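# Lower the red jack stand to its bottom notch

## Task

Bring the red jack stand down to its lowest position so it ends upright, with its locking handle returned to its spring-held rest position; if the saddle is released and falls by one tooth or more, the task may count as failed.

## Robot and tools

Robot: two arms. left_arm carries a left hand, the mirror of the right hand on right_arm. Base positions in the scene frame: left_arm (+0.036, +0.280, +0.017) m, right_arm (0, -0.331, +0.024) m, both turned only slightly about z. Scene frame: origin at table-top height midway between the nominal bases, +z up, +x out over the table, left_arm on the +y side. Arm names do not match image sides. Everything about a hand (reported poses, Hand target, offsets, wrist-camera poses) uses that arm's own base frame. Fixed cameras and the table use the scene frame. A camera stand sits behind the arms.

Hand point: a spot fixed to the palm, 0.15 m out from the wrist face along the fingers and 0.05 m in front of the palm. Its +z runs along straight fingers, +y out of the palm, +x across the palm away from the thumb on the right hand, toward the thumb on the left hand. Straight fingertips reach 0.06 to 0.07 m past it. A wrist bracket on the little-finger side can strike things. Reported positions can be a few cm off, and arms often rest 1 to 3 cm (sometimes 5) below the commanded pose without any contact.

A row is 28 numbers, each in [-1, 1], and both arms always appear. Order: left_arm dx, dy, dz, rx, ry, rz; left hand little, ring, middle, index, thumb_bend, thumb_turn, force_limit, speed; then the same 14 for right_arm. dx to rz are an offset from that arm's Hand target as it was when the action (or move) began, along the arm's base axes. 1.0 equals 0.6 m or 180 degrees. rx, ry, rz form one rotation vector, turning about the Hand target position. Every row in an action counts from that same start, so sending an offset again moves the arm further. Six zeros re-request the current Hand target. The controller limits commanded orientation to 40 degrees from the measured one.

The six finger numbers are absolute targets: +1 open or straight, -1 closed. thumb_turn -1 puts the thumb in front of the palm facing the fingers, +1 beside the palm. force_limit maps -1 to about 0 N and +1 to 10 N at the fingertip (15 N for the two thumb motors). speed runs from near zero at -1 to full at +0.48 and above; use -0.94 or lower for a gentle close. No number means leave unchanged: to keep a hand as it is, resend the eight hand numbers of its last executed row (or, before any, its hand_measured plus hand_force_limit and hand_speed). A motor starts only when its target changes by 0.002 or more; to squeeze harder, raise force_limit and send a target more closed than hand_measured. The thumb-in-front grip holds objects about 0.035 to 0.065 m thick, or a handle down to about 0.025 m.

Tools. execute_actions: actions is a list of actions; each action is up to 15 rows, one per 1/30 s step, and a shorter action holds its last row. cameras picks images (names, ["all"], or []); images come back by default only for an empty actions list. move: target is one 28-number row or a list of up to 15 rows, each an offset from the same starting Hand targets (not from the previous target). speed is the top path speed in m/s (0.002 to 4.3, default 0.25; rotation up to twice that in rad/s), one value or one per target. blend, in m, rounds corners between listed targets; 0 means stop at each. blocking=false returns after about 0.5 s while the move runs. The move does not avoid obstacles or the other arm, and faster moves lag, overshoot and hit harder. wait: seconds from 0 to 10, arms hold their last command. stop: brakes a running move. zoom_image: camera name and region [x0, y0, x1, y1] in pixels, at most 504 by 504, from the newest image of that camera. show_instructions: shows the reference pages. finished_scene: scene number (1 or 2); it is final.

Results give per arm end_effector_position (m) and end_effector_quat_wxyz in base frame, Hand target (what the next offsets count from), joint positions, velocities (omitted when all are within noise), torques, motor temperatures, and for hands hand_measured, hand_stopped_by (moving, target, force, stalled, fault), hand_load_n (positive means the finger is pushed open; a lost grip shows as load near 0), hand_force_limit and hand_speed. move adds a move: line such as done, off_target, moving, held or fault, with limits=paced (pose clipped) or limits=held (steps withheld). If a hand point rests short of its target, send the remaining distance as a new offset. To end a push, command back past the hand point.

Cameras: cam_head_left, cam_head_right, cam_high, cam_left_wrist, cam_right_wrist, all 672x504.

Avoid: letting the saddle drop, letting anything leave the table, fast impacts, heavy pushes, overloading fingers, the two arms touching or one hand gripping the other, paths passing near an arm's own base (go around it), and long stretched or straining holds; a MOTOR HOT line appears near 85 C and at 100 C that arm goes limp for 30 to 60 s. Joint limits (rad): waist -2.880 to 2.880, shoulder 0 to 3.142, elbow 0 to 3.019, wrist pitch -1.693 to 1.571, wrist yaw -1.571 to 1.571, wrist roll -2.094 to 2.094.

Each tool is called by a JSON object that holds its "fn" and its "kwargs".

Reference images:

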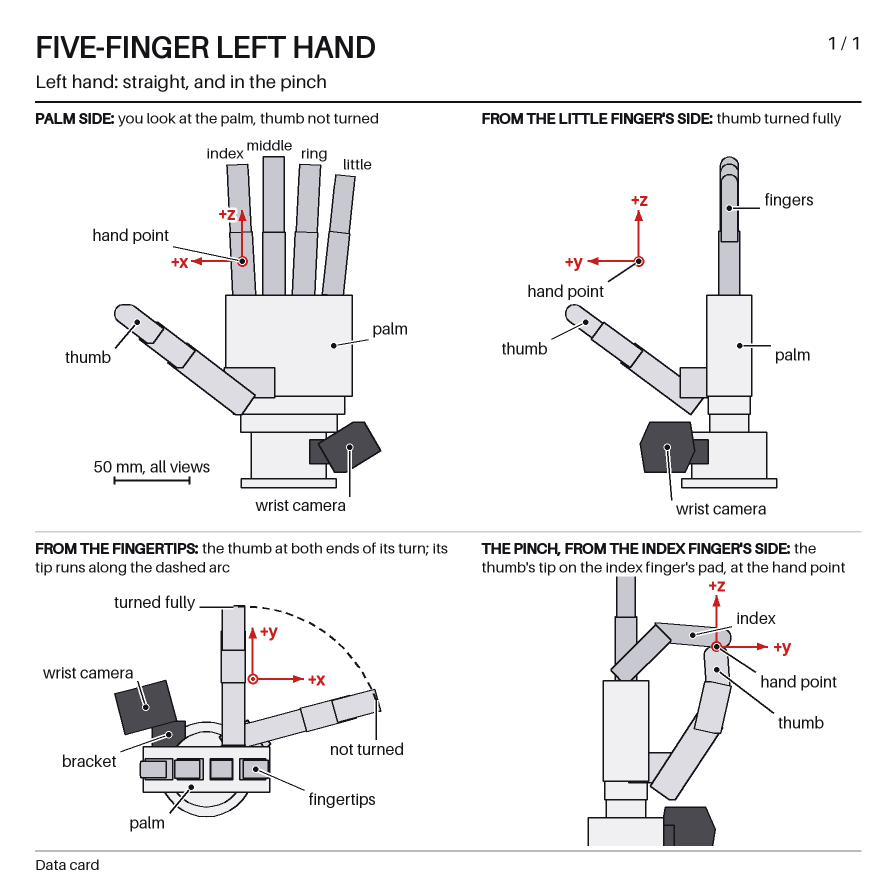

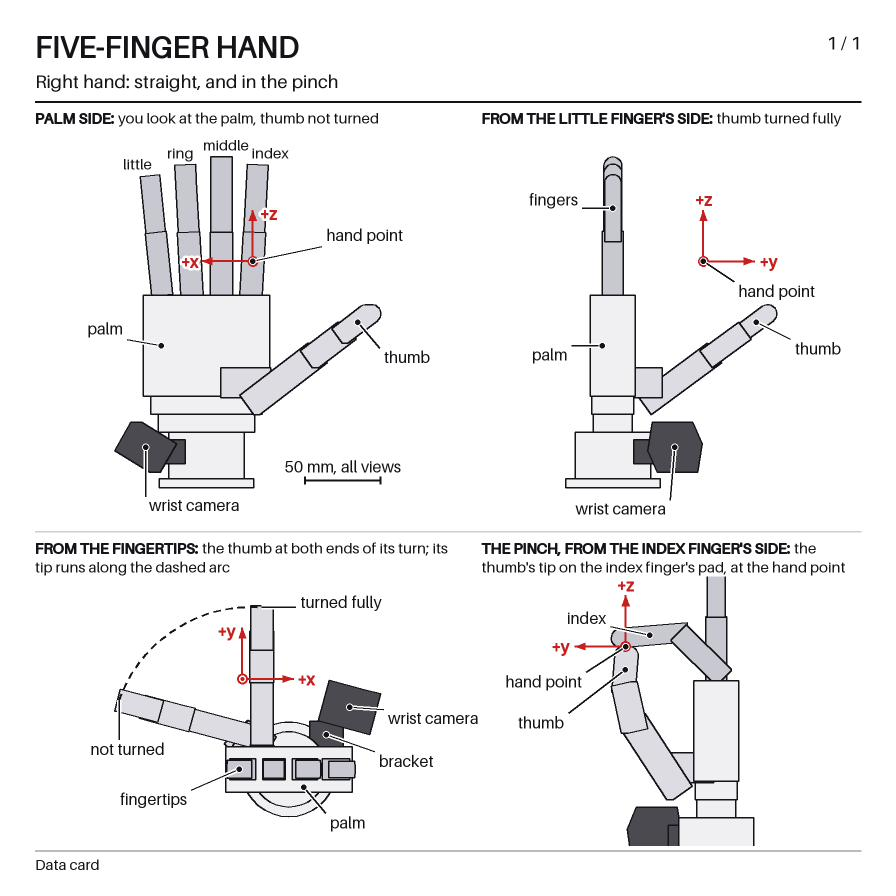

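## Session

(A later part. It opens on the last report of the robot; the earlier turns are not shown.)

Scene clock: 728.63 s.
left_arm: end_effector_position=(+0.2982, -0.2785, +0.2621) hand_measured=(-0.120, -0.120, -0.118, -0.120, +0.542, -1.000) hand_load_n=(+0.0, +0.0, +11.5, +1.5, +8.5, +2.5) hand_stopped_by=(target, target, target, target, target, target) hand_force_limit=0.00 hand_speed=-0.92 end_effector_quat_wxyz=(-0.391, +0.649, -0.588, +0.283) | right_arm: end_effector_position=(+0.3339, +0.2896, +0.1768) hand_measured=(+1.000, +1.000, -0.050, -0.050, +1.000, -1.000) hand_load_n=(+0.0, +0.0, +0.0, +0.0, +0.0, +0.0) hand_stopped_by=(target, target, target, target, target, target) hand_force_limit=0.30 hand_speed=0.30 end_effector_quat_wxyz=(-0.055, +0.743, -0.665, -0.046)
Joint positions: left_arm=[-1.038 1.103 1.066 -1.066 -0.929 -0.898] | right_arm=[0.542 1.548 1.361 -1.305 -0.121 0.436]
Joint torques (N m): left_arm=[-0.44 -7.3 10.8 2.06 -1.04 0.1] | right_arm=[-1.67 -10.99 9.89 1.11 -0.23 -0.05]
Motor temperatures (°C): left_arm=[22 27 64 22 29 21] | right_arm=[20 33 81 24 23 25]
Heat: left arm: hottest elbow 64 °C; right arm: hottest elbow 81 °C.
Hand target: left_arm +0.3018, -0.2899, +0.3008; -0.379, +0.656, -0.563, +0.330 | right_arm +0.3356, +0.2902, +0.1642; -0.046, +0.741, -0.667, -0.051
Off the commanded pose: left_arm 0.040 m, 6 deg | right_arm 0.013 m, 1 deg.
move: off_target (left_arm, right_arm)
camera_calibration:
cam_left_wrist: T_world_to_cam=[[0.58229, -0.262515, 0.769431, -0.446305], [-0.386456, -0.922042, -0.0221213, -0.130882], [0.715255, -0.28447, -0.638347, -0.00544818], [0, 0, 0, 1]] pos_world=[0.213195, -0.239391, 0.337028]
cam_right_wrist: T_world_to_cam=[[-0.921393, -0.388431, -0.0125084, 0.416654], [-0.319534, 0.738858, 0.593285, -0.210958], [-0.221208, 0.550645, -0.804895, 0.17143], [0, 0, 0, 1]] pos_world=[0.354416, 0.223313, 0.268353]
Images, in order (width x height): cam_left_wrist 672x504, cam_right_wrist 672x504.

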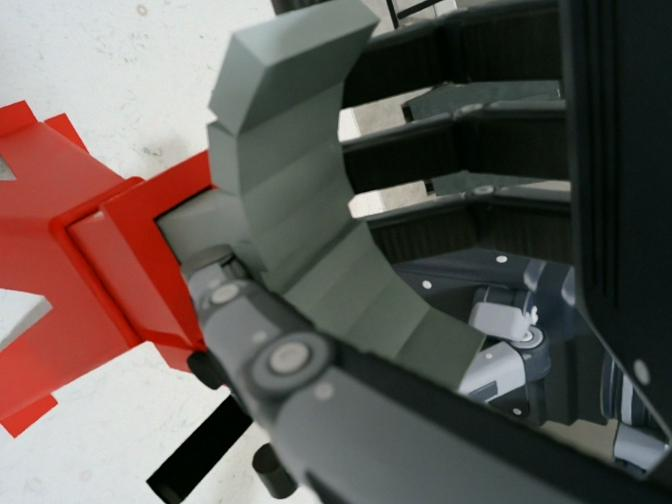

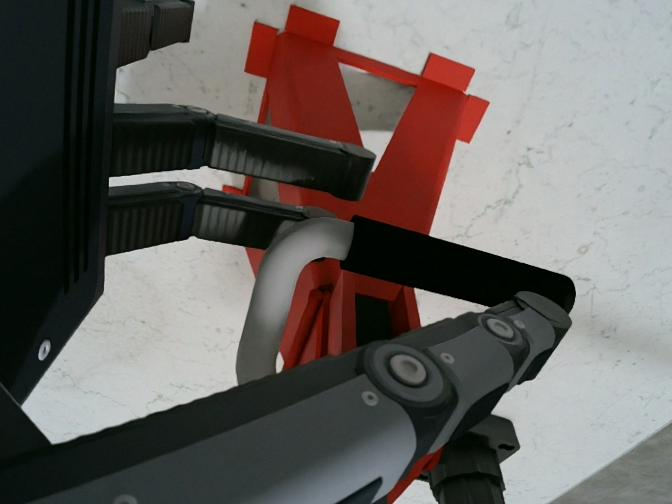

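{"fn": "move", "kwargs": {"target": [0.0,-0.00,-0.018,0.004,0.003,0,-0.12,-0.12,-0.12,-0.12,0.54,-1,0.0,-0.92, 0,0,-0.01,0,0,0,1,1,-0.05,-0.05,1,-1,0.3,0.3], "speed": 0.05, "cameras": ["cam_left_wrist","cam_right_wrist"]}}

Scene clock: 734.50 s.
left_arm: end_effector_position=(+0.2984, -0.2786, +0.2574) hand_measured=(-0.120, -0.120, -0.118, -0.120, +0.542, -1.000) hand_load_n=(+0.5, +0.0, +12.0, +1.5, +8.0, +2.0) hand_stopped_by=(target, target, target, target, target, target) hand_force_limit=0.00 hand_speed=-0.92 end_effector_quat_wxyz=(-0.391, +0.649, -0.588, +0.283) | right_arm: end_effector_position=(+0.3342, +0.2898, +0.1719) hand_measured=(+1.000, +1.000, -0.050, -0.050, +1.000, -1.000) hand_load_n=(+0.0, +0.0, +0.0, +0.0, +0.0, +0.0) hand_stopped_by=(target, target, target, target, target, target) hand_force_limit=0.30 hand_speed=0.30 end_effector_quat_wxyz=(-0.056, +0.743, -0.665, -0.046)
Joint positions: left_arm=[-1.038 1.105 1.056 -1.055 -0.93 -0.898] | right_arm=[0.542 1.55 1.35 -1.29 -0.121 0.436]
Joint torques (N m): left_arm=[-0.44 -6.83 10.37 2 -0.9 0.1] | right_arm=[-1.85 -11.22 9.74 1.05 -0.21 -0.1]
Motor temperatures (°C): left_arm=[22 27 63 22 29 21] | right_arm=[20 33 79 24 23 25]
Heat: left arm: hottest elbow 63 °C; right arm: hottest elbow 79 °C.
Hand target: left_arm +0.3017, -0.2899, +0.2900; -0.380, +0.655, -0.567, +0.324 | right_arm +0.3356, +0.2901, +0.1582; -0.046, +0.741, -0.667, -0.051
Off the commanded pose: left_arm 0.035 m, 6 deg | right_arm 0.014 m, 1 deg.
move: off_target (left_arm, right_arm)
camera_calibration:
cam_left_wrist: T_world_to_cam=[[0.582491, -0.263896, 0.768806, -0.443104], [-0.385961, -0.9222, -0.024123, -0.130579], [0.715359, -0.282677, -0.639027, -0.0079531], [0, 0, 0, 1]] pos_world=[0.213395, -0.239601, 0.332429]
cam_right_wrist: T_world_to_cam=[[-0.921339, -0.388466, -0.0151373, 0.417369], [-0.320933, 0.738041, 0.593546, -0.207411], [-0.219401, 0.551715, -0.804657, 0.166567], [0, 0, 0, 1]] pos_world=[0.354518, 0.223314, 0.263455]
Images, in order (width x height): cam_left_wrist 672x504, cam_right_wrist 672x504.

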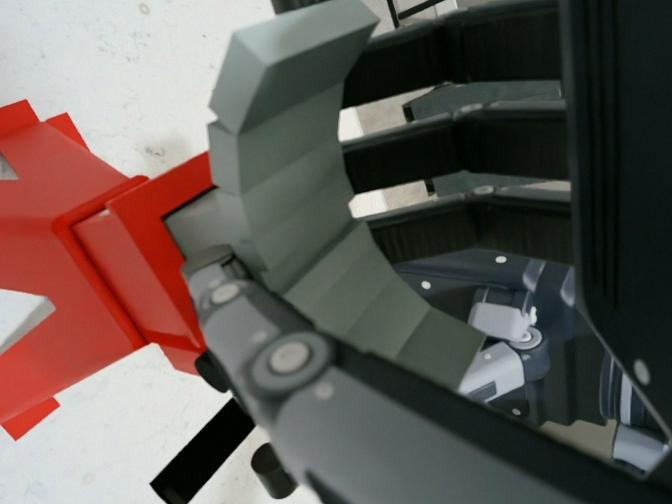

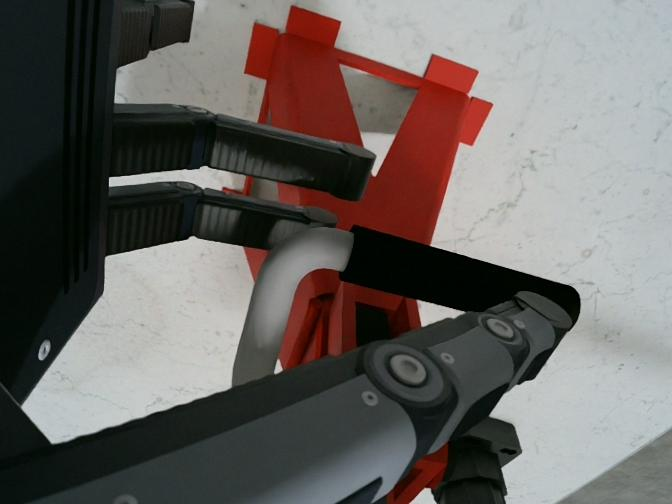

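{"fn": "move", "kwargs": {"target": [0.0,-0.00,-0.018,0.004,0.003,0,-0.12,-0.12,-0.12,-0.12,0.54,-1,0.0,-0.92, 0,0,0,0,0,0,1,1,-0.05,-0.05,1,-1,0.3,0.3], "speed": 0.05, "cameras": ["cam_left_wrist"]}}

Scene clock: 740.67 s.
left_arm: end_effector_position=(+0.2998, -0.2783, +0.2564) hand_measured=(-0.120, -0.120, -0.118, -0.120, +0.542, -1.000) hand_load_n=(+0.0, +0.0, +12.5, +1.5, +6.0, +0.5) hand_stopped_by=(target, target, target, target, target, target) hand_force_limit=0.00 hand_speed=-0.92 end_effector_quat_wxyz=(-0.394, +0.649, -0.586, +0.284) | right_arm: end_effector_position=(+0.3342, +0.2898, +0.1719) hand_measured=(+1.000, +1.000, -0.050, -0.050, +1.000, -1.000) hand_load_n=(+0.0, +0.0, +0.0, +0.0, +0.0, +0.0) hand_stopped_by=(target, target, target, target, target, target) hand_force_limit=0.30 hand_speed=0.30 end_effector_quat_wxyz=(-0.056, +0.743, -0.665, -0.046)
Joint positions: left_arm=[-1.038 1.105 1.05 -1.045 -0.937 -0.898] | right_arm=[0.542 1.55 1.35 -1.29 -0.121 0.436]
Joint torques (N m): left_arm=[-0.5 -6.07 9.72 2.03 -0.48 0.1] | right_arm=[-1.38 -11.63 9.78 1.22 -0.24 -0.1]
Motor temperatures (°C): left_arm=[22 28 62 22 29 21] | right_arm=[20 33 78 24 23 25]
Heat: left arm: hottest elbow 62 °C; right arm: hottest elbow 78 °C.
Hand target: left_arm +0.3018, -0.2898, +0.2791; -0.382, +0.654, -0.571, +0.317 | right_arm +0.3356, +0.2901, +0.1582; -0.046, +0.741, -0.667, -0.051
Off the commanded pose: left_arm 0.026 m, 4 deg | right_arm 0.014 m, 1 deg.
move: off_target (left_arm, right_arm)
camera_calibration:
cam_left_wrist: T_world_to_cam=[[0.577695, -0.261432, 0.773254, -0.442104], [-0.382552, -0.923555, -0.0264444, -0.130653], [0.721056, -0.280533, -0.633545, -0.0119913], [0, 0, 0, 1]] pos_world=[0.214066, -0.239609, 0.330807]
Images, in order (width x height): cam_left_wrist 672x504.

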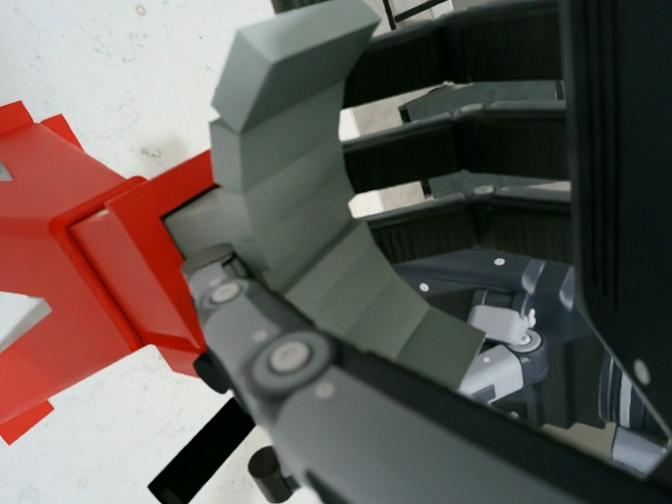

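{"fn": "move", "kwargs": {"target": [0.0,-0.00,-0.02,0.004,0.003,0,-0.12,-0.12,-0.12,-0.12,0.54,-1,0.0,-0.92, 0,0,0,0,0,0,1,1,-0.05,-0.05,1,-1,0.3,0.3], "speed": 0.05, "cameras": ["cam_left_wrist"]}}

Scene clock: 750.40 s.
left_arm: end_effector_position=(+0.3003, -0.2783, +0.2552) hand_measured=(-0.120, -0.120, -0.118, -0.120, +0.542, -1.000) hand_load_n=(+0.0, +0.0, +8.5, +0.0, +6.0, +0.5) hand_stopped_by=(target, target, target, target, target, target) hand_force_limit=0.00 hand_speed=-0.92 end_effector_quat_wxyz=(-0.395, +0.649, -0.584, +0.286) | right_arm: end_effector_position=(+0.3342, +0.2898, +0.1719) hand_measured=(+1.000, +1.000, -0.050, -0.050, +1.000, -1.000) hand_load_n=(+0.0, +0.0, +0.0, +0.0, +0.0, +0.0) hand_stopped_by=(target, target, target, target, target, target) hand_force_limit=0.30 hand_speed=0.30 end_effector_quat_wxyz=(-0.056, +0.743, -0.665, -0.046)
Joint positions: left_arm=[-1.038 1.105 1.046 -1.038 -0.94 -0.898] | right_arm=[0.542 1.55 1.35 -1.29 -0.121 0.436]
Joint torques (N m): left_arm=[-0.32 -5.25 8.66 2.28 -0.29 0.09] | right_arm=[-2.61 -11.11 9.84 1.24 -0.26 -0.1]
Motor temperatures (°C): left_arm=[22 28 60 22 28 21] | right_arm=[20 33 75 24 23 25]
Heat: left arm: hottest elbow 60 °C; right arm: hottest elbow 75 °C.
Hand target: left_arm +0.3018, -0.2898, +0.2671; -0.383, +0.653, -0.575, +0.310 | right_arm +0.3356, +0.2901, +0.1582; -0.046, +0.741, -0.667, -0.051
Off the commanded pose: left_arm 0.017 m, 3 deg | right_arm 0.014 m, 1 deg.
move: off_target (left_arm, right_arm)
camera_calibration:
cam_left_wrist: T_world_to_cam=[[0.575405, -0.259933, 0.775464, -0.440927], [-0.381348, -0.924044, -0.0267717, -0.130946], [0.723521, -0.280317, -0.630824, -0.0146185], [0, 0, 0, 1]] pos_world=[0.214353, -0.239709, 0.329196]
Images, in order (width x height): cam_left_wrist 672x504.

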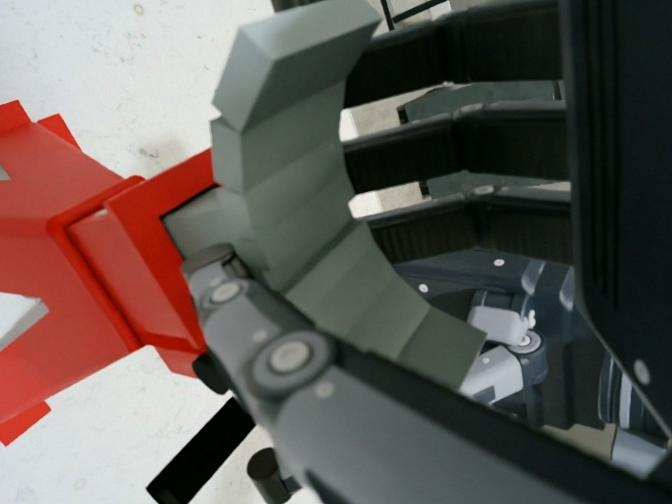

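{"fn": "move", "kwargs": {"target": [0.0,-0.00,-0.01,0,0,0,-0.1,-0.1,-0.1,-0.1,0.6,-1,0.0,-0.9, 0,0,0,0,0,0,1,1,-0.05,-0.05,1,-1,0.3,0.3], "speed": 0.05, "cameras": ["cam_left_wrist"]}}

Scene clock: 755.37 s.
left_arm: end_effector_position=(+0.3029, -0.2846, +0.2575) hand_measured=(-0.100, -0.100, -0.100, -0.100, +0.600, -1.000) hand_load_n=(+0.0, +0.0, +0.0, -0.5, +1.5, +0.0) hand_stopped_by=(target, target, target, target, target, target) hand_force_limit=0.00 hand_speed=-0.90 end_effector_quat_wxyz=(-0.388, +0.652, -0.579, +0.298) | right_arm: end_effector_position=(+0.3342, +0.2898, +0.1719) hand_measured=(+1.000, +1.000, -0.050, -0.050, +1.000, -1.000) hand_load_n=(+0.0, +0.0, +0.0, +0.0, +0.0, +0.0) hand_stopped_by=(target, target, target, target, target, target) hand_force_limit=0.30 hand_speed=0.30 end_effector_quat_wxyz=(-0.056, +0.743, -0.665, -0.046)
Joint positions: left_arm=[-1.038 1.105 1.046 -1.009 -0.933 -0.898] | right_arm=[0.542 1.55 1.35 -1.29 -0.121 0.436]
Joint torques (N m): left_arm=[-0.38 -5.13 7.61 1.84 -0.55 0.09] | right_arm=[-1.49 -10.58 9.78 1.03 -0.22 -0.1]
Motor temperatures (°C): left_arm=[22 28 58 22 28 21] | right_arm=[20 33 74 24 23 25]
Heat: left arm: hottest elbow 58 °C; right arm: hottest elbow 74 °C.
Hand target: left_arm +0.3018, -0.2898, +0.2612; -0.383, +0.653, -0.575, +0.311 | right_arm +0.3356, +0.2901, +0.1582; -0.046, +0.741, -0.667, -0.051
Off the commanded pose: left_arm 0.006 m, 2 deg | right_arm 0.014 m, 1 deg.
move: off_target (right_arm)
camera_calibration:
cam_left_wrist: T_world_to_cam=[[0.566797, -0.239915, 0.788151, -0.440754], [-0.383847, -0.923383, -0.00503822, -0.14037], [0.728974, -0.299674, -0.615461, -0.0278181], [0, 0, 0, 1]] pos_world=[0.216216, -0.243696, 0.329553]
Images, in order (width x height): cam_left_wrist 672x504.

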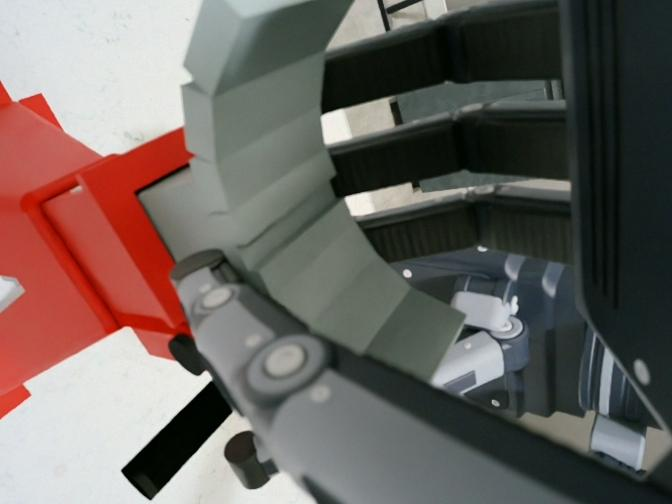

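{"fn": "move", "kwargs": {"target": [0,0,0,0,0,0,-0.1,-0.1,-0.1,-0.1,0.6,-1,0.0,-0.9, 0,0,0,0,0,0,1,1,1,1,1,-1,0.3,0.3], "speed": 0.05, "cameras": ["cam_right_wrist"]}}

{"fn": "move", "kwargs": {"target": [0,0,0,0,0,0,-0.1,-0.1,-0.1,-0.1,0.6,-1,0.0,-0.9, 0.01,-0.15,0.07,0,0,0,1,1,1,1,1,-1,0.3,0.3], "speed": 0.15, "cameras": ["cam_left_wrist","cam_right_wrist","cam_high"]}}

Scene clock: 776.00 s.
left_arm: end_effector_position=(+0.3029, -0.2846, +0.2575) hand_measured=(-0.100, -0.100, -0.100, -0.100, +0.600, -1.000) hand_load_n=(+0.0, +0.0, +0.0, +0.0, +1.5, +0.0) hand_stopped_by=(target, target, target, target, target, target) hand_force_limit=0.00 hand_speed=-0.90 end_effector_quat_wxyz=(-0.388, +0.652, -0.579, +0.298) | right_arm: end_effector_position=(+0.3343, +0.2899, +0.1719) hand_measured=(+1.000, +1.000, +1.000, +1.000, +1.000, -1.000) hand_load_n=(+0.0, +0.0, +0.0, -0.5, +0.0, +0.0) hand_stopped_by=(target, target, target, target, target, target) hand_force_limit=0.30 hand_speed=0.30 end_effector_quat_wxyz=(-0.056, +0.743, -0.665, -0.046)
Joint positions: left_arm=[-1.038 1.105 1.046 -1.009 -0.933 -0.898] | right_arm=[0.542 1.55 1.35 -1.29 -0.121 0.436]
Joint torques (N m): left_arm=[-0.38 -5.13 7.61 1.84 -0.56 0.09] | right_arm=[-2.26 -10.52 9.94 1.03 -0.23 -0.04]
Motor temperatures (°C): left_arm=[22 28 54 22 27 21] | right_arm=[20 33 71 24 23 25]
Heat: left arm: hottest elbow 54 °C; right arm: hottest elbow 71 °C.
Hand target: left_arm +0.3018, -0.2898, +0.2612; -0.383, +0.653, -0.575, +0.310 | right_arm +0.3356, +0.2901, +0.1582; -0.046, +0.741, -0.667, -0.051
Off the commanded pose: left_arm 0.006 m, 2 deg | right_arm 0.014 m, 1 deg.
move: off_target (right_arm)
camera_calibration:
cam_right_wrist: T_world_to_cam=[[-0.921337, -0.388455, -0.0155237, 0.417466], [-0.32113, 0.737935, 0.593572, -0.207266], [-0.219121, 0.551865, -0.804631, 0.166347], [0, 0, 0, 1]] pos_world=[0.354518, 0.223314, 0.263356]
Images, in order (width x height): cam_right_wrist 672x504.

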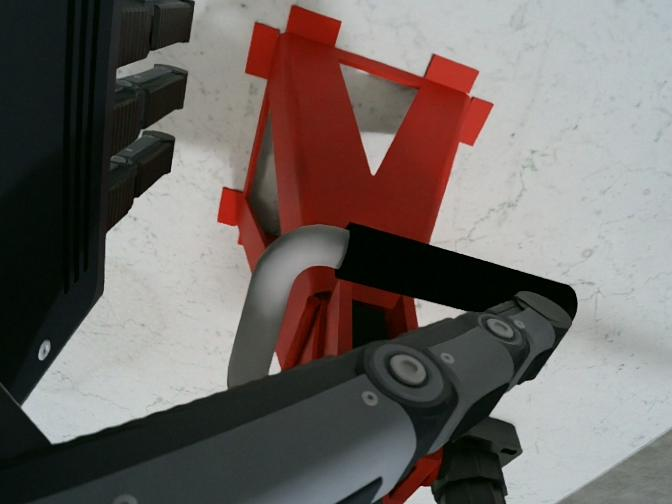

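Scene clock: 777.50 s.
left_arm: end_effector_position=(+0.3029, -0.2846, +0.2575) hand_measured=(-0.100, -0.100, -0.100, -0.100, +0.600, -1.000) hand_load_n=(+0.0, +0.0, +0.0, +0.0, +1.0, +0.0) hand_stopped_by=(target, target, target, target, target, target) hand_force_limit=0.00 hand_speed=-0.90 end_effector_quat_wxyz=(-0.388, +0.652, -0.579, +0.298) | right_arm: end_effector_position=(+0.3438, +0.2024, +0.1952) hand_measured=(+1.000, +1.000, +1.000, +1.000, +1.000, -1.000) hand_load_n=(+0.0, +0.0, +0.0, +0.0, +0.0, +0.0) hand_stopped_by=(target, target, target, target, target, target) hand_force_limit=0.30 hand_speed=0.30 end_effector_quat_wxyz=(-0.044, +0.740, -0.669, -0.050)
Joint positions: left_arm=[-1.038 1.105 1.046 -1.009 -0.933 -0.898] | right_arm=[0.358 1.484 1.337 -1.39 -0.129 0.259]
Joint torques (N m): left_arm=[-0.32 -5.13 7.61 1.81 -0.56 0.09] | right_arm=[-1.9 -13.04 10.91 0.31 -0.25 -0.18]
Motor temperatures (°C): left_arm=[22 28 54 22 27 21] | right_arm=[20 33 71 24 23 25]
Heat: left arm: hottest elbow 54 °C; right arm: hottest elbow 71 °C.
Hand target: left_arm +0.3018, -0.2898, +0.2612; -0.383, +0.653, -0.575, +0.310 | right_arm +0.3417, +0.2001, +0.2002; -0.046, +0.741, -0.667, -0.051
Off the commanded pose: left_arm 0.006 m, 2 deg | right_arm 0.006 m, 0 deg.
move: done
camera_calibration:
cam_left_wrist: T_world_to_cam=[[0.566797, -0.239915, 0.788151, -0.440754], [-0.383847, -0.923383, -0.00503822, -0.14037], [0.728974, -0.299674, -0.615461, -0.0278181], [0, 0, 0, 1]] pos_world=[0.216216, -0.243696, 0.329553]
cam_right_wrist: T_world_to_cam=[[-0.924641, -0.380695, 0.0104893, 0.387105], [-0.301507, 0.748578, 0.590528, -0.161911], [-0.232663, 0.542864, -0.806949, 0.242369], [0, 0, 0, 1]] pos_world=[0.365507, 0.136999, 0.287132]
Images, in order (width x height): cam_high 672x504, cam_left_wrist 672x504, cam_right_wrist 672x504.

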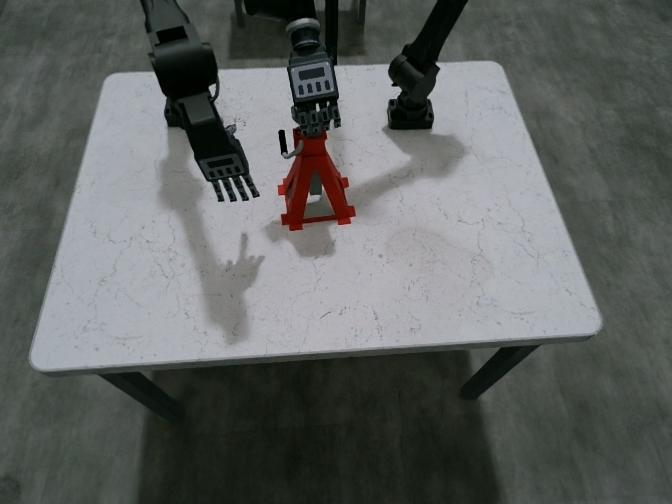

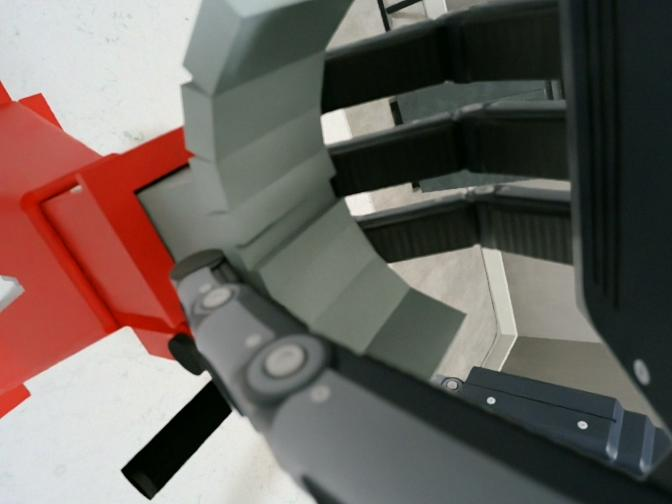

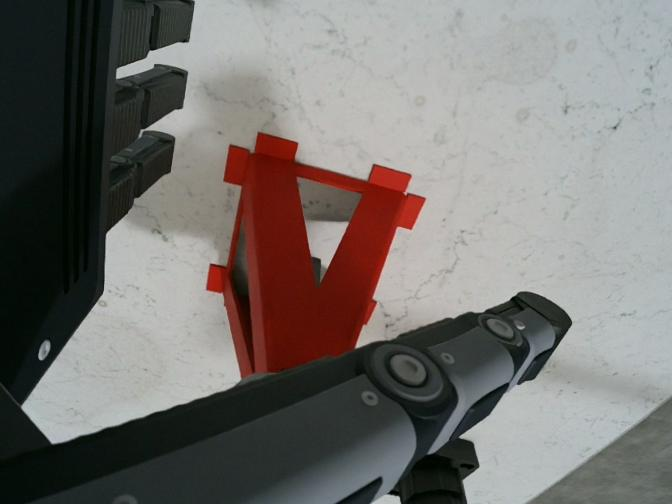

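{"fn": "zoom_image", "kwargs": {"camera": "cam_high", "region": [260, 90, 370, 240]}}

Scaled by 3.360 from the camera's 672x504 image, which has a finer 960x720 frame.

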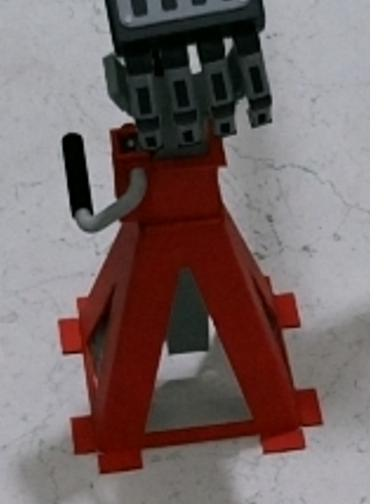

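{"fn": "move", "kwargs": {"target": [0,0,0,0,0,0,0.4,0.4,0.4,0.4,1,-1,0.0,-0.4, 0,0,0,0,0,0,1,1,1,1,1,-1,0.3,0.3], "speed": 0.05, "cameras": ["cam_left_wrist"]}}

{"fn": "move", "kwargs": {"target": [0.0,0.01,0.24,0,0,0,0.9,0.9,0.9,0.9,1,-1,0.0,-0.3, 0,0,0,0,0,0,1,1,1,1,1,-1,0.3,0.3], "speed": 0.15, "cameras": ["cam_left_wrist","cam_high","cam_right_wrist"]}}

{"fn": "zoom_image", "kwargs": {"camera": "cam_high", "region": [260, 70, 370, 240]}}

Scene clock: 822.33 s.
left_arm: end_effector_position=(+0.3035, -0.2857, +0.2581) hand_measured=(+0.400, +0.400, +0.400, +0.400, +1.000, -1.000) hand_load_n=(+0.0, +0.0, +0.0, +0.0, +0.0, +0.0) hand_stopped_by=(target, target, target, target, target, target) hand_force_limit=0.00 hand_speed=-0.40 end_effector_quat_wxyz=(-0.387, +0.653, -0.578, +0.300) | right_arm: end_effector_position=(+0.3438, +0.2024, +0.1952) hand_measured=(+1.000, +1.000, +1.000, +1.000, +1.000, -1.000) hand_load_n=(+0.0, +0.0, +0.0, +0.0, +0.0, +0.0) hand_stopped_by=(target, target, target, target, target, target) hand_force_limit=0.30 hand_speed=0.30 end_effector_quat_wxyz=(-0.044, +0.740, -0.669, -0.050)
Joint positions: left_arm=[-1.038 1.105 1.046 -1.003 -0.933 -0.898] | right_arm=[0.358 1.484 1.337 -1.39 -0.129 0.258]
Joint torques (N m): left_arm=[-0.32 -5.13 7.61 1.62 -0.56 0.09] | right_arm=[-2.73 -12.51 10.81 0.16 -0.22 -0.2]
Motor temperatures (°C): left_arm=[22 28 50 22 27 21] | right_arm=[20 33 71 24 23 25]
Heat: left arm: hottest elbow 50 °C; right arm: hottest elbow 71 °C.
Hand target: left_arm +0.3018, -0.2898, +0.2612; -0.383, +0.653, -0.575, +0.310 | right_arm +0.3417, +0.2001, +0.2002; -0.046, +0.741, -0.668, -0.051
Off the commanded pose: left_arm 0.005 m, 1 deg | right_arm 0.006 m, 0 deg.
move: done
camera_calibration:
cam_left_wrist: T_world_to_cam=[[0.564491, -0.23598, 0.790989, -0.440841], [-0.383788, -0.92342, -0.00159753, -0.14206], [0.730792, -0.302671, -0.611828, -0.0306175], [0, 0, 0, 1]] pos_world=[0.216705, -0.244477, 0.329741]
Images, in order (width x height): cam_left_wrist 672x504.

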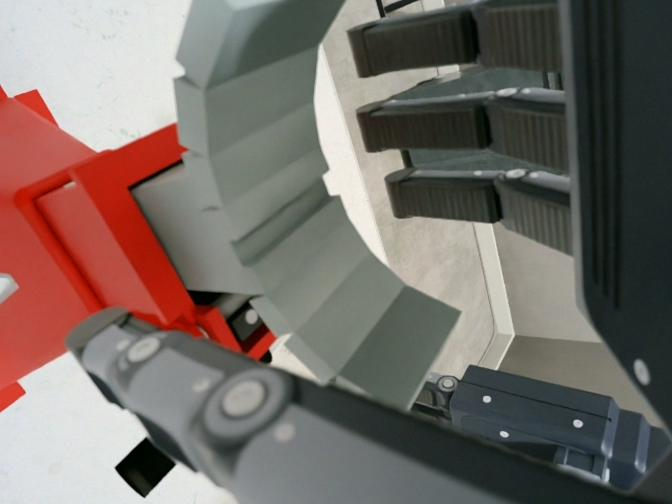

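Scene clock: 824.10 s.
left_arm: end_effector_position=(+0.2986, -0.2780, +0.3877) hand_measured=(+0.900, +0.900, +0.900, +0.900, +1.000, -1.000) hand_load_n=(+0.0, +0.0, +0.0, +0.0, +0.0, +0.5) hand_stopped_by=(target, target, target, target, target, target) hand_force_limit=0.00 hand_speed=-0.30 end_effector_quat_wxyz=(-0.387, +0.651, -0.580, +0.300) | right_arm: end_effector_position=(+0.3438, +0.2024, +0.1952) hand_measured=(+1.000, +1.000, +1.000, +1.000, +1.000, -1.000) hand_load_n=(+0.0, +0.0, +0.0, +0.0, -0.5, +0.0) hand_stopped_by=(target, target, target, target, target, target) hand_force_limit=0.30 hand_speed=0.30 end_effector_quat_wxyz=(-0.044, +0.740, -0.669, -0.050)
Joint positions: left_arm=[-1.038 1.117 1.398 -1.339 -0.931 -0.892] | right_arm=[0.358 1.484 1.337 -1.39 -0.129 0.258]
Joint torques (N m): left_arm=[0.38 -3.55 11.12 0.66 -0.47 0.18] | right_arm=[-1.96 -12.1 10.91 0.25 -0.27 -0.15]
Motor temperatures (°C): left_arm=[22 28 50 22 27 21] | right_arm=[20 33 71 24 23 25]
Heat: left arm: hottest elbow 50 °C; right arm: hottest elbow 71 °C.
Hand target: left_arm +0.3018, -0.2838, +0.4050; -0.383, +0.653, -0.575, +0.310 | right_arm +0.3417, +0.2001, +0.2002; -0.046, +0.741, -0.668, -0.051
Off the commanded pose: left_arm 0.019 m, 1 deg | right_arm 0.006 m, 0 deg.
move: off_target (left_arm)
camera_calibration:
cam_left_wrist: T_world_to_cam=[[0.564053, -0.23904, 0.790382, -0.539246], [-0.387745, -0.921765, -0.00206278, -0.134814], [0.729039, -0.305303, -0.612611, 0.0547027], [0, 0, 0, 1]] pos_world=[0.21201, -0.236467, 0.459444]
cam_right_wrist: T_world_to_cam=[[-0.924494, -0.381052, 0.0104839, 0.387102], [-0.301802, 0.748467, 0.59052, -0.161786], [-0.232866, 0.542768, -0.806955, 0.242458], [0, 0, 0, 1]] pos_world=[0.365506, 0.136999, 0.287132]
Images, in order (width x height): cam_high 672x504, cam_left_wrist 672x504, cam_right_wrist 672x504.

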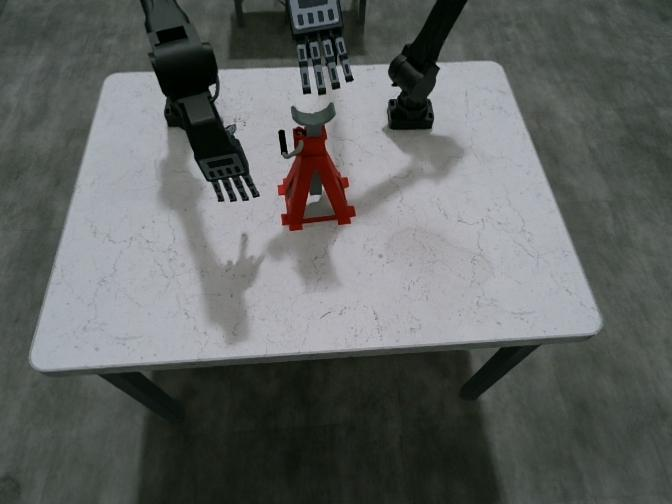

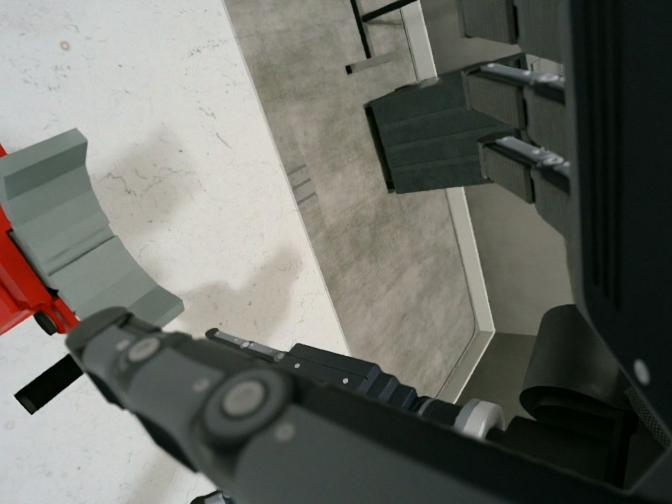

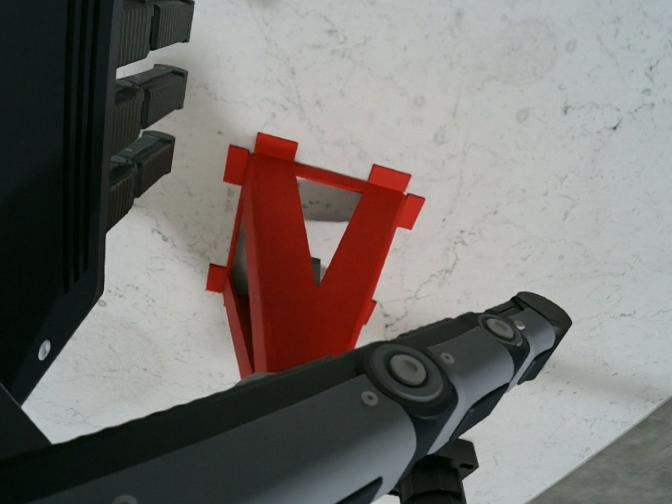

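Scaled by 2.965 from the camera's 672x504 image, which has a finer 960x720 frame.

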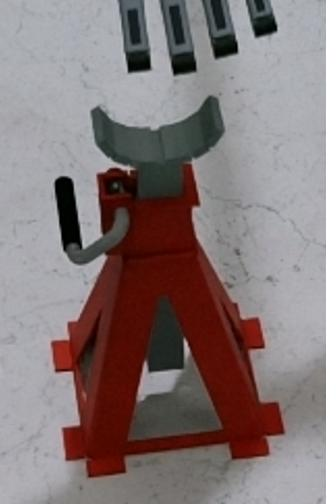

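{"fn": "move", "kwargs": {"target": [[0.0,0.0,0.0,0,0,0,0.9,0.9,0.9,0.9,1,-1,0.0,-0.3, 0.033,-0.01,0.14,0.05,0.005,0,1,1,1,1,1,-1,0.3,0.3],[0.0,0.0,0.0,0,0,0,0.9,0.9,0.9,0.9,1,-1,0.0,-0.3, 0.033,0.01,0.153,0.22,0.027,0,1,1,1,1,1,-1,0.3,0.3]], "speed": 0.25, "blend": 0.02, "cameras": ["cam_right_wrist","cam_high"]}}

{"fn": "zoom_image", "kwargs": {"camera": "cam_high", "region": [280, 90, 350, 160]}}

{"fn": "zoom_image", "kwargs": {"camera": "cam_right_wrist", "region": [250, 100, 500, 350]}}

Scene clock: 855.67 s.
left_arm: end_effector_position=(+0.2986, -0.2780, +0.3877) hand_measured=(+0.900, +0.900, +0.900, +0.900, +1.000, -1.000) hand_load_n=(+0.0, +0.0, +0.0, +0.0, -0.5, +0.0) hand_stopped_by=(target, target, target, target, target, target) hand_force_limit=0.00 hand_speed=-0.30 end_effector_quat_wxyz=(-0.387, +0.651, -0.580, +0.300) | right_arm: end_effector_position=(+0.3568, +0.2082, +0.3025) hand_measured=(+1.000, +1.000, +1.000, +1.000, +1.000, -1.000) hand_load_n=(+0.0, +0.0, +0.0, +0.0, +0.0, +0.0) hand_stopped_by=(target, target, target, target, target, target) hand_force_limit=0.30 hand_speed=0.30 end_effector_quat_wxyz=(-0.269, +0.682, -0.610, -0.300)
Joint positions: left_arm=[-1.038 1.117 1.398 -1.339 -0.931 -0.892] | right_arm=[0.119 1.482 1.406 -1.484 -0.83 0.014]
Joint torques (N m): left_arm=[0.32 -3.6 11.11 0.69 -0.47 0.18] | right_arm=[-2.37 -9.99 10.03 1.01 -0.91 -0.19]
Motor temperatures (°C): left_arm=[22 27 56 21 27 21] | right_arm=[20 33 71 24 23 25]
Heat: left arm: hottest elbow 56 °C; right arm: hottest elbow 71 °C.
Hand target: left_arm +0.3018, -0.2839, +0.4050; -0.383, +0.653, -0.575, +0.310 | right_arm +0.3615, +0.2061, +0.2920; -0.267, +0.679, -0.612, -0.305
Off the commanded pose: left_arm 0.019 m, 1 deg | right_arm 0.012 m, 1 deg.
move: off_target (left_arm, right_arm)
camera_calibration:
cam_right_wrist: T_world_to_cam=[[-0.927617, -0.328757, -0.17733, 0.447216], [-0.24877, 0.189596, 0.949824, -0.236839], [-0.278641, 0.925188, -0.257658, 0.0995259], [0, 0, 0, 1]] pos_world=[0.383659, 0.0998493, 0.329904]
Images, in order (width x height): cam_high 672x504, cam_right_wrist 672x504.

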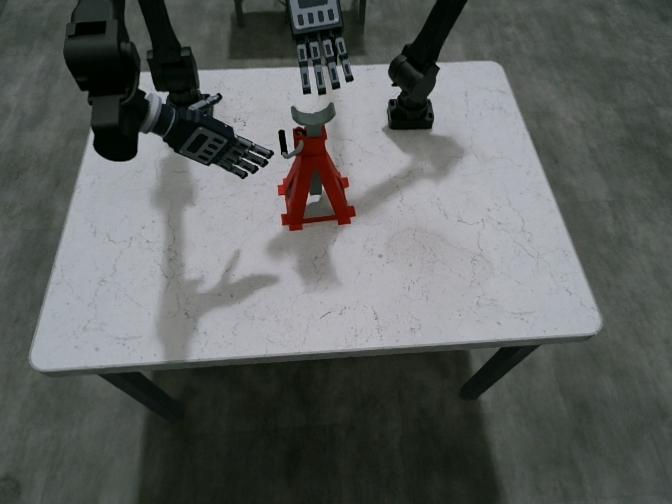

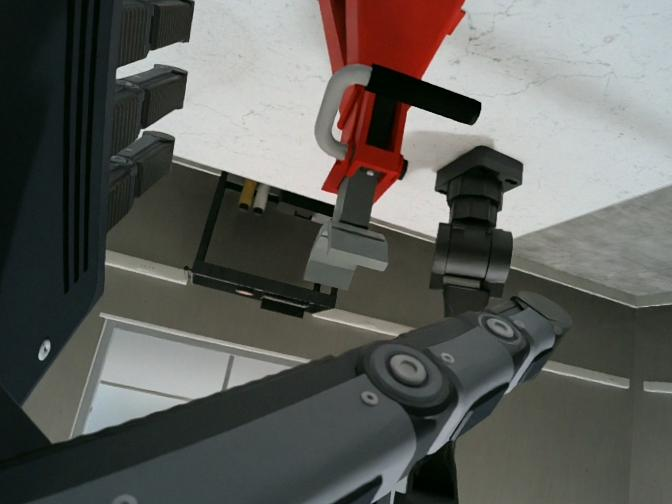

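Scaled by 7.200 from the camera's 672x504 image, which has a finer 960x720 frame.

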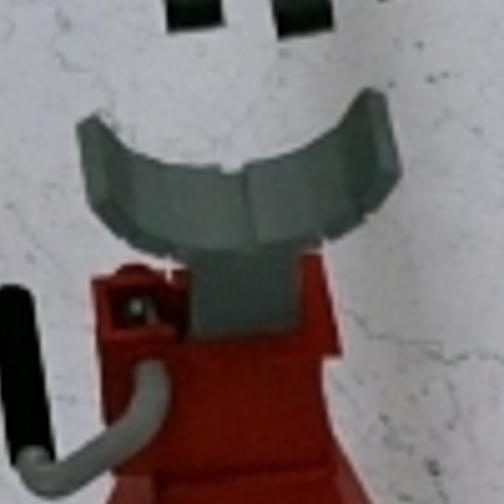

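Scaled by 2.016 from the camera's 672x504 image, which has a finer 960x720 frame.

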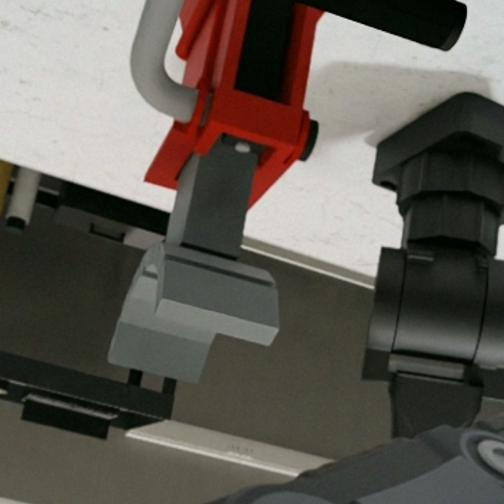

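{"fn": "zoom_image", "kwargs": {"camera": "cam_right_wrist", "region": [315, 145, 415, 245]}}

Scaled by 5.040 from the camera's 672x504 image, which has a finer 960x720 frame.

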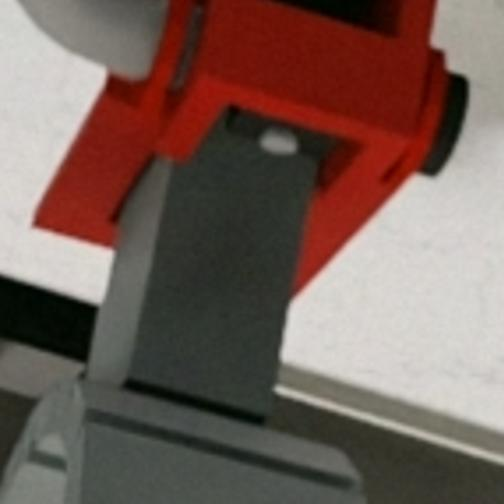

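{"fn": "move", "kwargs": {"target": [0.0,0.0,0.0,0,0,0,0.9,0.9,0.9,0.9,1,-1,0.0,-0.3, 0.0,0.09,-0.07,0.03,0.0,0,1,1,1,1,1,-1,0.3,0.3], "speed": 0.15, "cameras": ["cam_right_wrist"]}}

{"fn": "zoom_image", "kwargs": {"camera": "cam_right_wrist", "region": [240, 80, 440, 280]}}

Scene clock: 914.57 s.
left_arm: end_effector_position=(+0.2986, -0.2780, +0.3877) hand_measured=(+0.900, +0.900, +0.900, +0.900, +1.000, -1.000) hand_load_n=(+0.0, +0.0, +0.0, -0.5, +0.0, +0.0) hand_stopped_by=(target, target, target, target, target, target) hand_force_limit=0.00 hand_speed=-0.30 end_effector_quat_wxyz=(-0.387, +0.651, -0.580, +0.300) | right_arm: end_effector_position=(+0.3605, +0.2574, +0.2593) hand_measured=(+1.000, +1.000, +1.000, +1.000, +1.000, -1.000) hand_load_n=(+0.0, +0.0, +0.0, +0.0, +0.0, +0.0) hand_stopped_by=(target, target, target, target, target, target) hand_force_limit=0.30 hand_speed=0.30 end_effector_quat_wxyz=(-0.305, +0.670, -0.594, -0.326)
Joint positions: left_arm=[-1.038 1.117 1.398 -1.339 -0.931 -0.892] | right_arm=[0.206 1.503 1.273 -1.193 -0.917 0.16]
Joint torques (N m): left_arm=[0.38 -3.6 11.12 0.69 -0.47 0.18] | right_arm=[-1.67 -11.11 10.03 1.16 -0.99 -0.06]
Motor temperatures (°C): left_arm=[22 26 60 21 26 21] | right_arm=[20 34 66 24 25 25]
Heat: left arm: hottest elbow 60 °C; right arm: hottest elbow 66 °C.
Hand target: left_arm +0.3018, -0.2839, +0.4050; -0.383, +0.653, -0.575, +0.310 | right_arm +0.3615, +0.2601, +0.2501; -0.298, +0.666, -0.597, -0.333
Off the commanded pose: left_arm 0.019 m, 1 deg | right_arm 0.010 m, 1 deg.
move: off_target (left_arm)
camera_calibration:
cam_right_wrist: T_world_to_cam=[[-0.925653, -0.31023, -0.216622, 0.463916], [-0.257472, 0.0969185, 0.961413, -0.180226], [-0.277264, 0.945708, -0.169588, 0.0152753], [0, 0, 0, 1]] pos_world=[0.387257, 0.146942, 0.276356]
Images, in order (width x height): cam_right_wrist 672x504.

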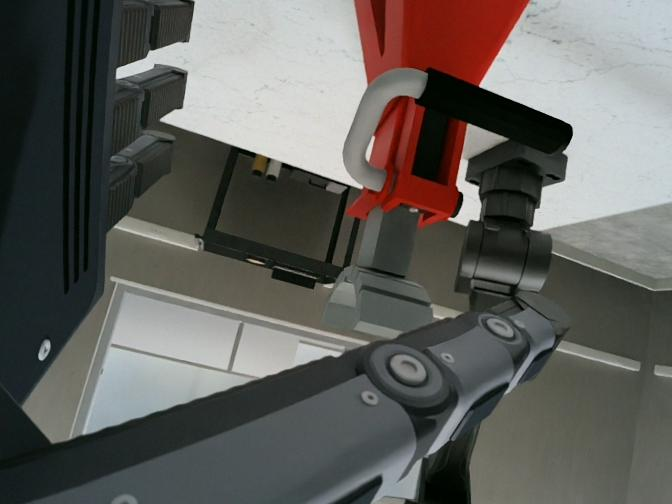

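Scaled by 2.520 from the camera's 672x504 image, which has a finer 960x720 frame.

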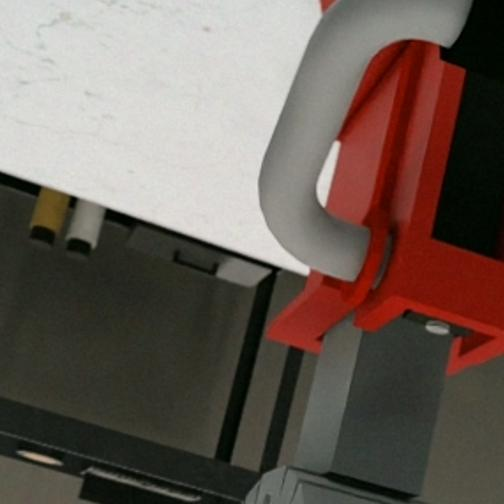

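{"fn": "zoom_image", "kwargs": {"camera": "cam_right_wrist", "region": [350, 190, 440, 290]}}

Scaled by 5.040 from the camera's 672x504 image, which has a finer 960x720 frame.

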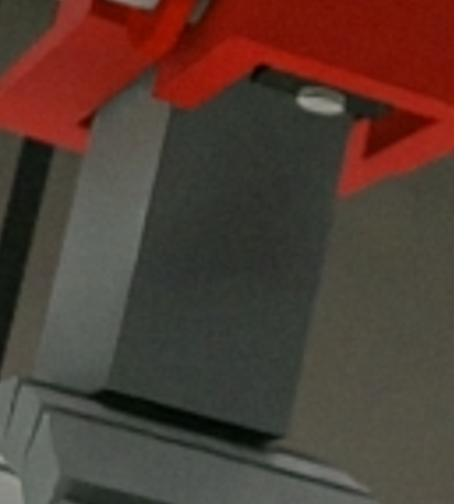

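{"fn": "move", "kwargs": {"target": [[0.0,0.0,0.0,0,0,0,1,1,1,1,1,-1,0.0,-0.3, -0.0158,-0.1,0.0,-0.2496,-0.0269,-0.0017,1,1,1,1,1,-1,0.3,0.3],[0.0,0.005,-0.14,-0.0103,-0.0071,0,1,1,1,1,1,-1,0.0,-0.3, -0.017,0.04,-0.136,-0.2496,-0.0269,-0.0017,1,1,1,1,1,-1,0.3,0.3]], "speed": 0.2, "blend": 0.02, "cameras": ["cam_right_wrist","cam_left_wrist"]}}

Scene clock: 1022.00 s.
left_arm: end_effector_position=(+0.3011, -0.2822, +0.3179) hand_measured=(+1.000, +1.000, +1.000, +1.000, +1.000, -1.000) hand_load_n=(+0.0, +0.0, +0.0, +0.0, +0.0, +0.0) hand_stopped_by=(target, target, target, target, target, target) hand_force_limit=0.00 hand_speed=-0.30 end_effector_quat_wxyz=(-0.380, +0.655, -0.568, +0.321) | right_arm: end_effector_position=(+0.3488, +0.2814, +0.1758) hand_measured=(+1.000, +1.000, +1.000, +1.000, +1.000, -1.000) hand_load_n=(+0.0, +0.0, +0.0, +0.0, +0.0, +0.0) hand_stopped_by=(target, target, target, target, target, target) hand_force_limit=0.30 hand_speed=0.30 end_effector_quat_wxyz=(-0.050, +0.743, -0.666, -0.052)
Joint positions: left_arm=[-1.038 1.066 1.161 -1.104 -0.931 -0.892] | right_arm=[0.507 1.581 1.395 -1.324 -0.131 0.403]
Joint torques (N m): left_arm=[0.62 -4.95 7.56 1.72 -0.48 0.24] | right_arm=[-1.03 -12.34 10.55 1.09 0.1 -0.01]
Motor temperatures (°C): left_arm=[22 26 61 21 26 21] | right_arm=[20 33 67 24 26 25]
Heat: left arm: hottest elbow 61 °C; right arm: hottest elbow 67 °C.
Hand target: left_arm +0.3018, -0.2807, +0.3212; -0.379, +0.656, -0.565, +0.327 | right_arm +0.3512, +0.2841, +0.1685; -0.047, +0.741, -0.668, -0.051
Off the commanded pose: left_arm 0.004 m, 1 deg | right_arm 0.008 m, 0 deg.
move: done; blend cut to 0 m at target 1
camera_calibration:
cam_left_wrist: T_world_to_cam=[[0.544028, -0.205082, 0.813618, -0.478157], [-0.388063, -0.921229, 0.0272724, -0.146953], [0.743936, -0.330572, -0.580759, -0.0129231], [0, 0, 0, 1]] pos_world=[0.212718, -0.237711, 0.385539]
cam_right_wrist: T_world_to_cam=[[-0.921764, -0.387747, 0.0017366, 0.424514], [-0.309802, 0.73915, 0.598063, -0.203825], [-0.233181, 0.550735, -0.801447, 0.182027], [0, 0, 0, 1]] pos_world=[0.370602, 0.215012, 0.267048]
Images, in order (width x height): cam_left_wrist 672x504, cam_right_wrist 672x504.

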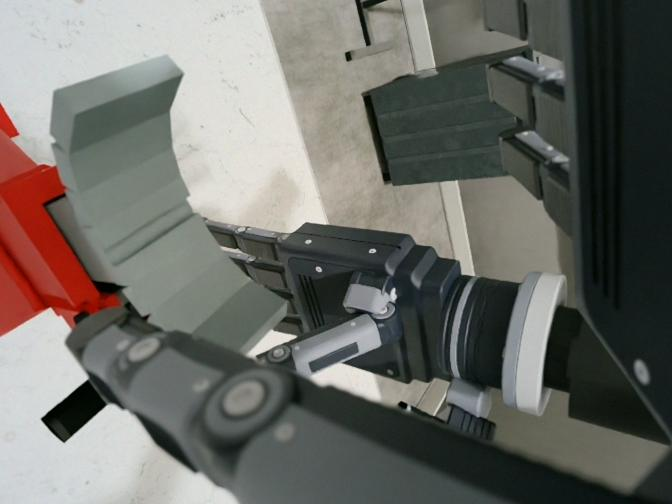

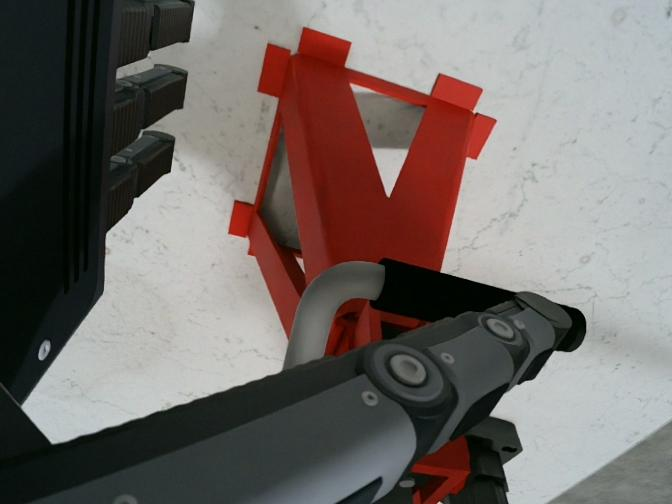

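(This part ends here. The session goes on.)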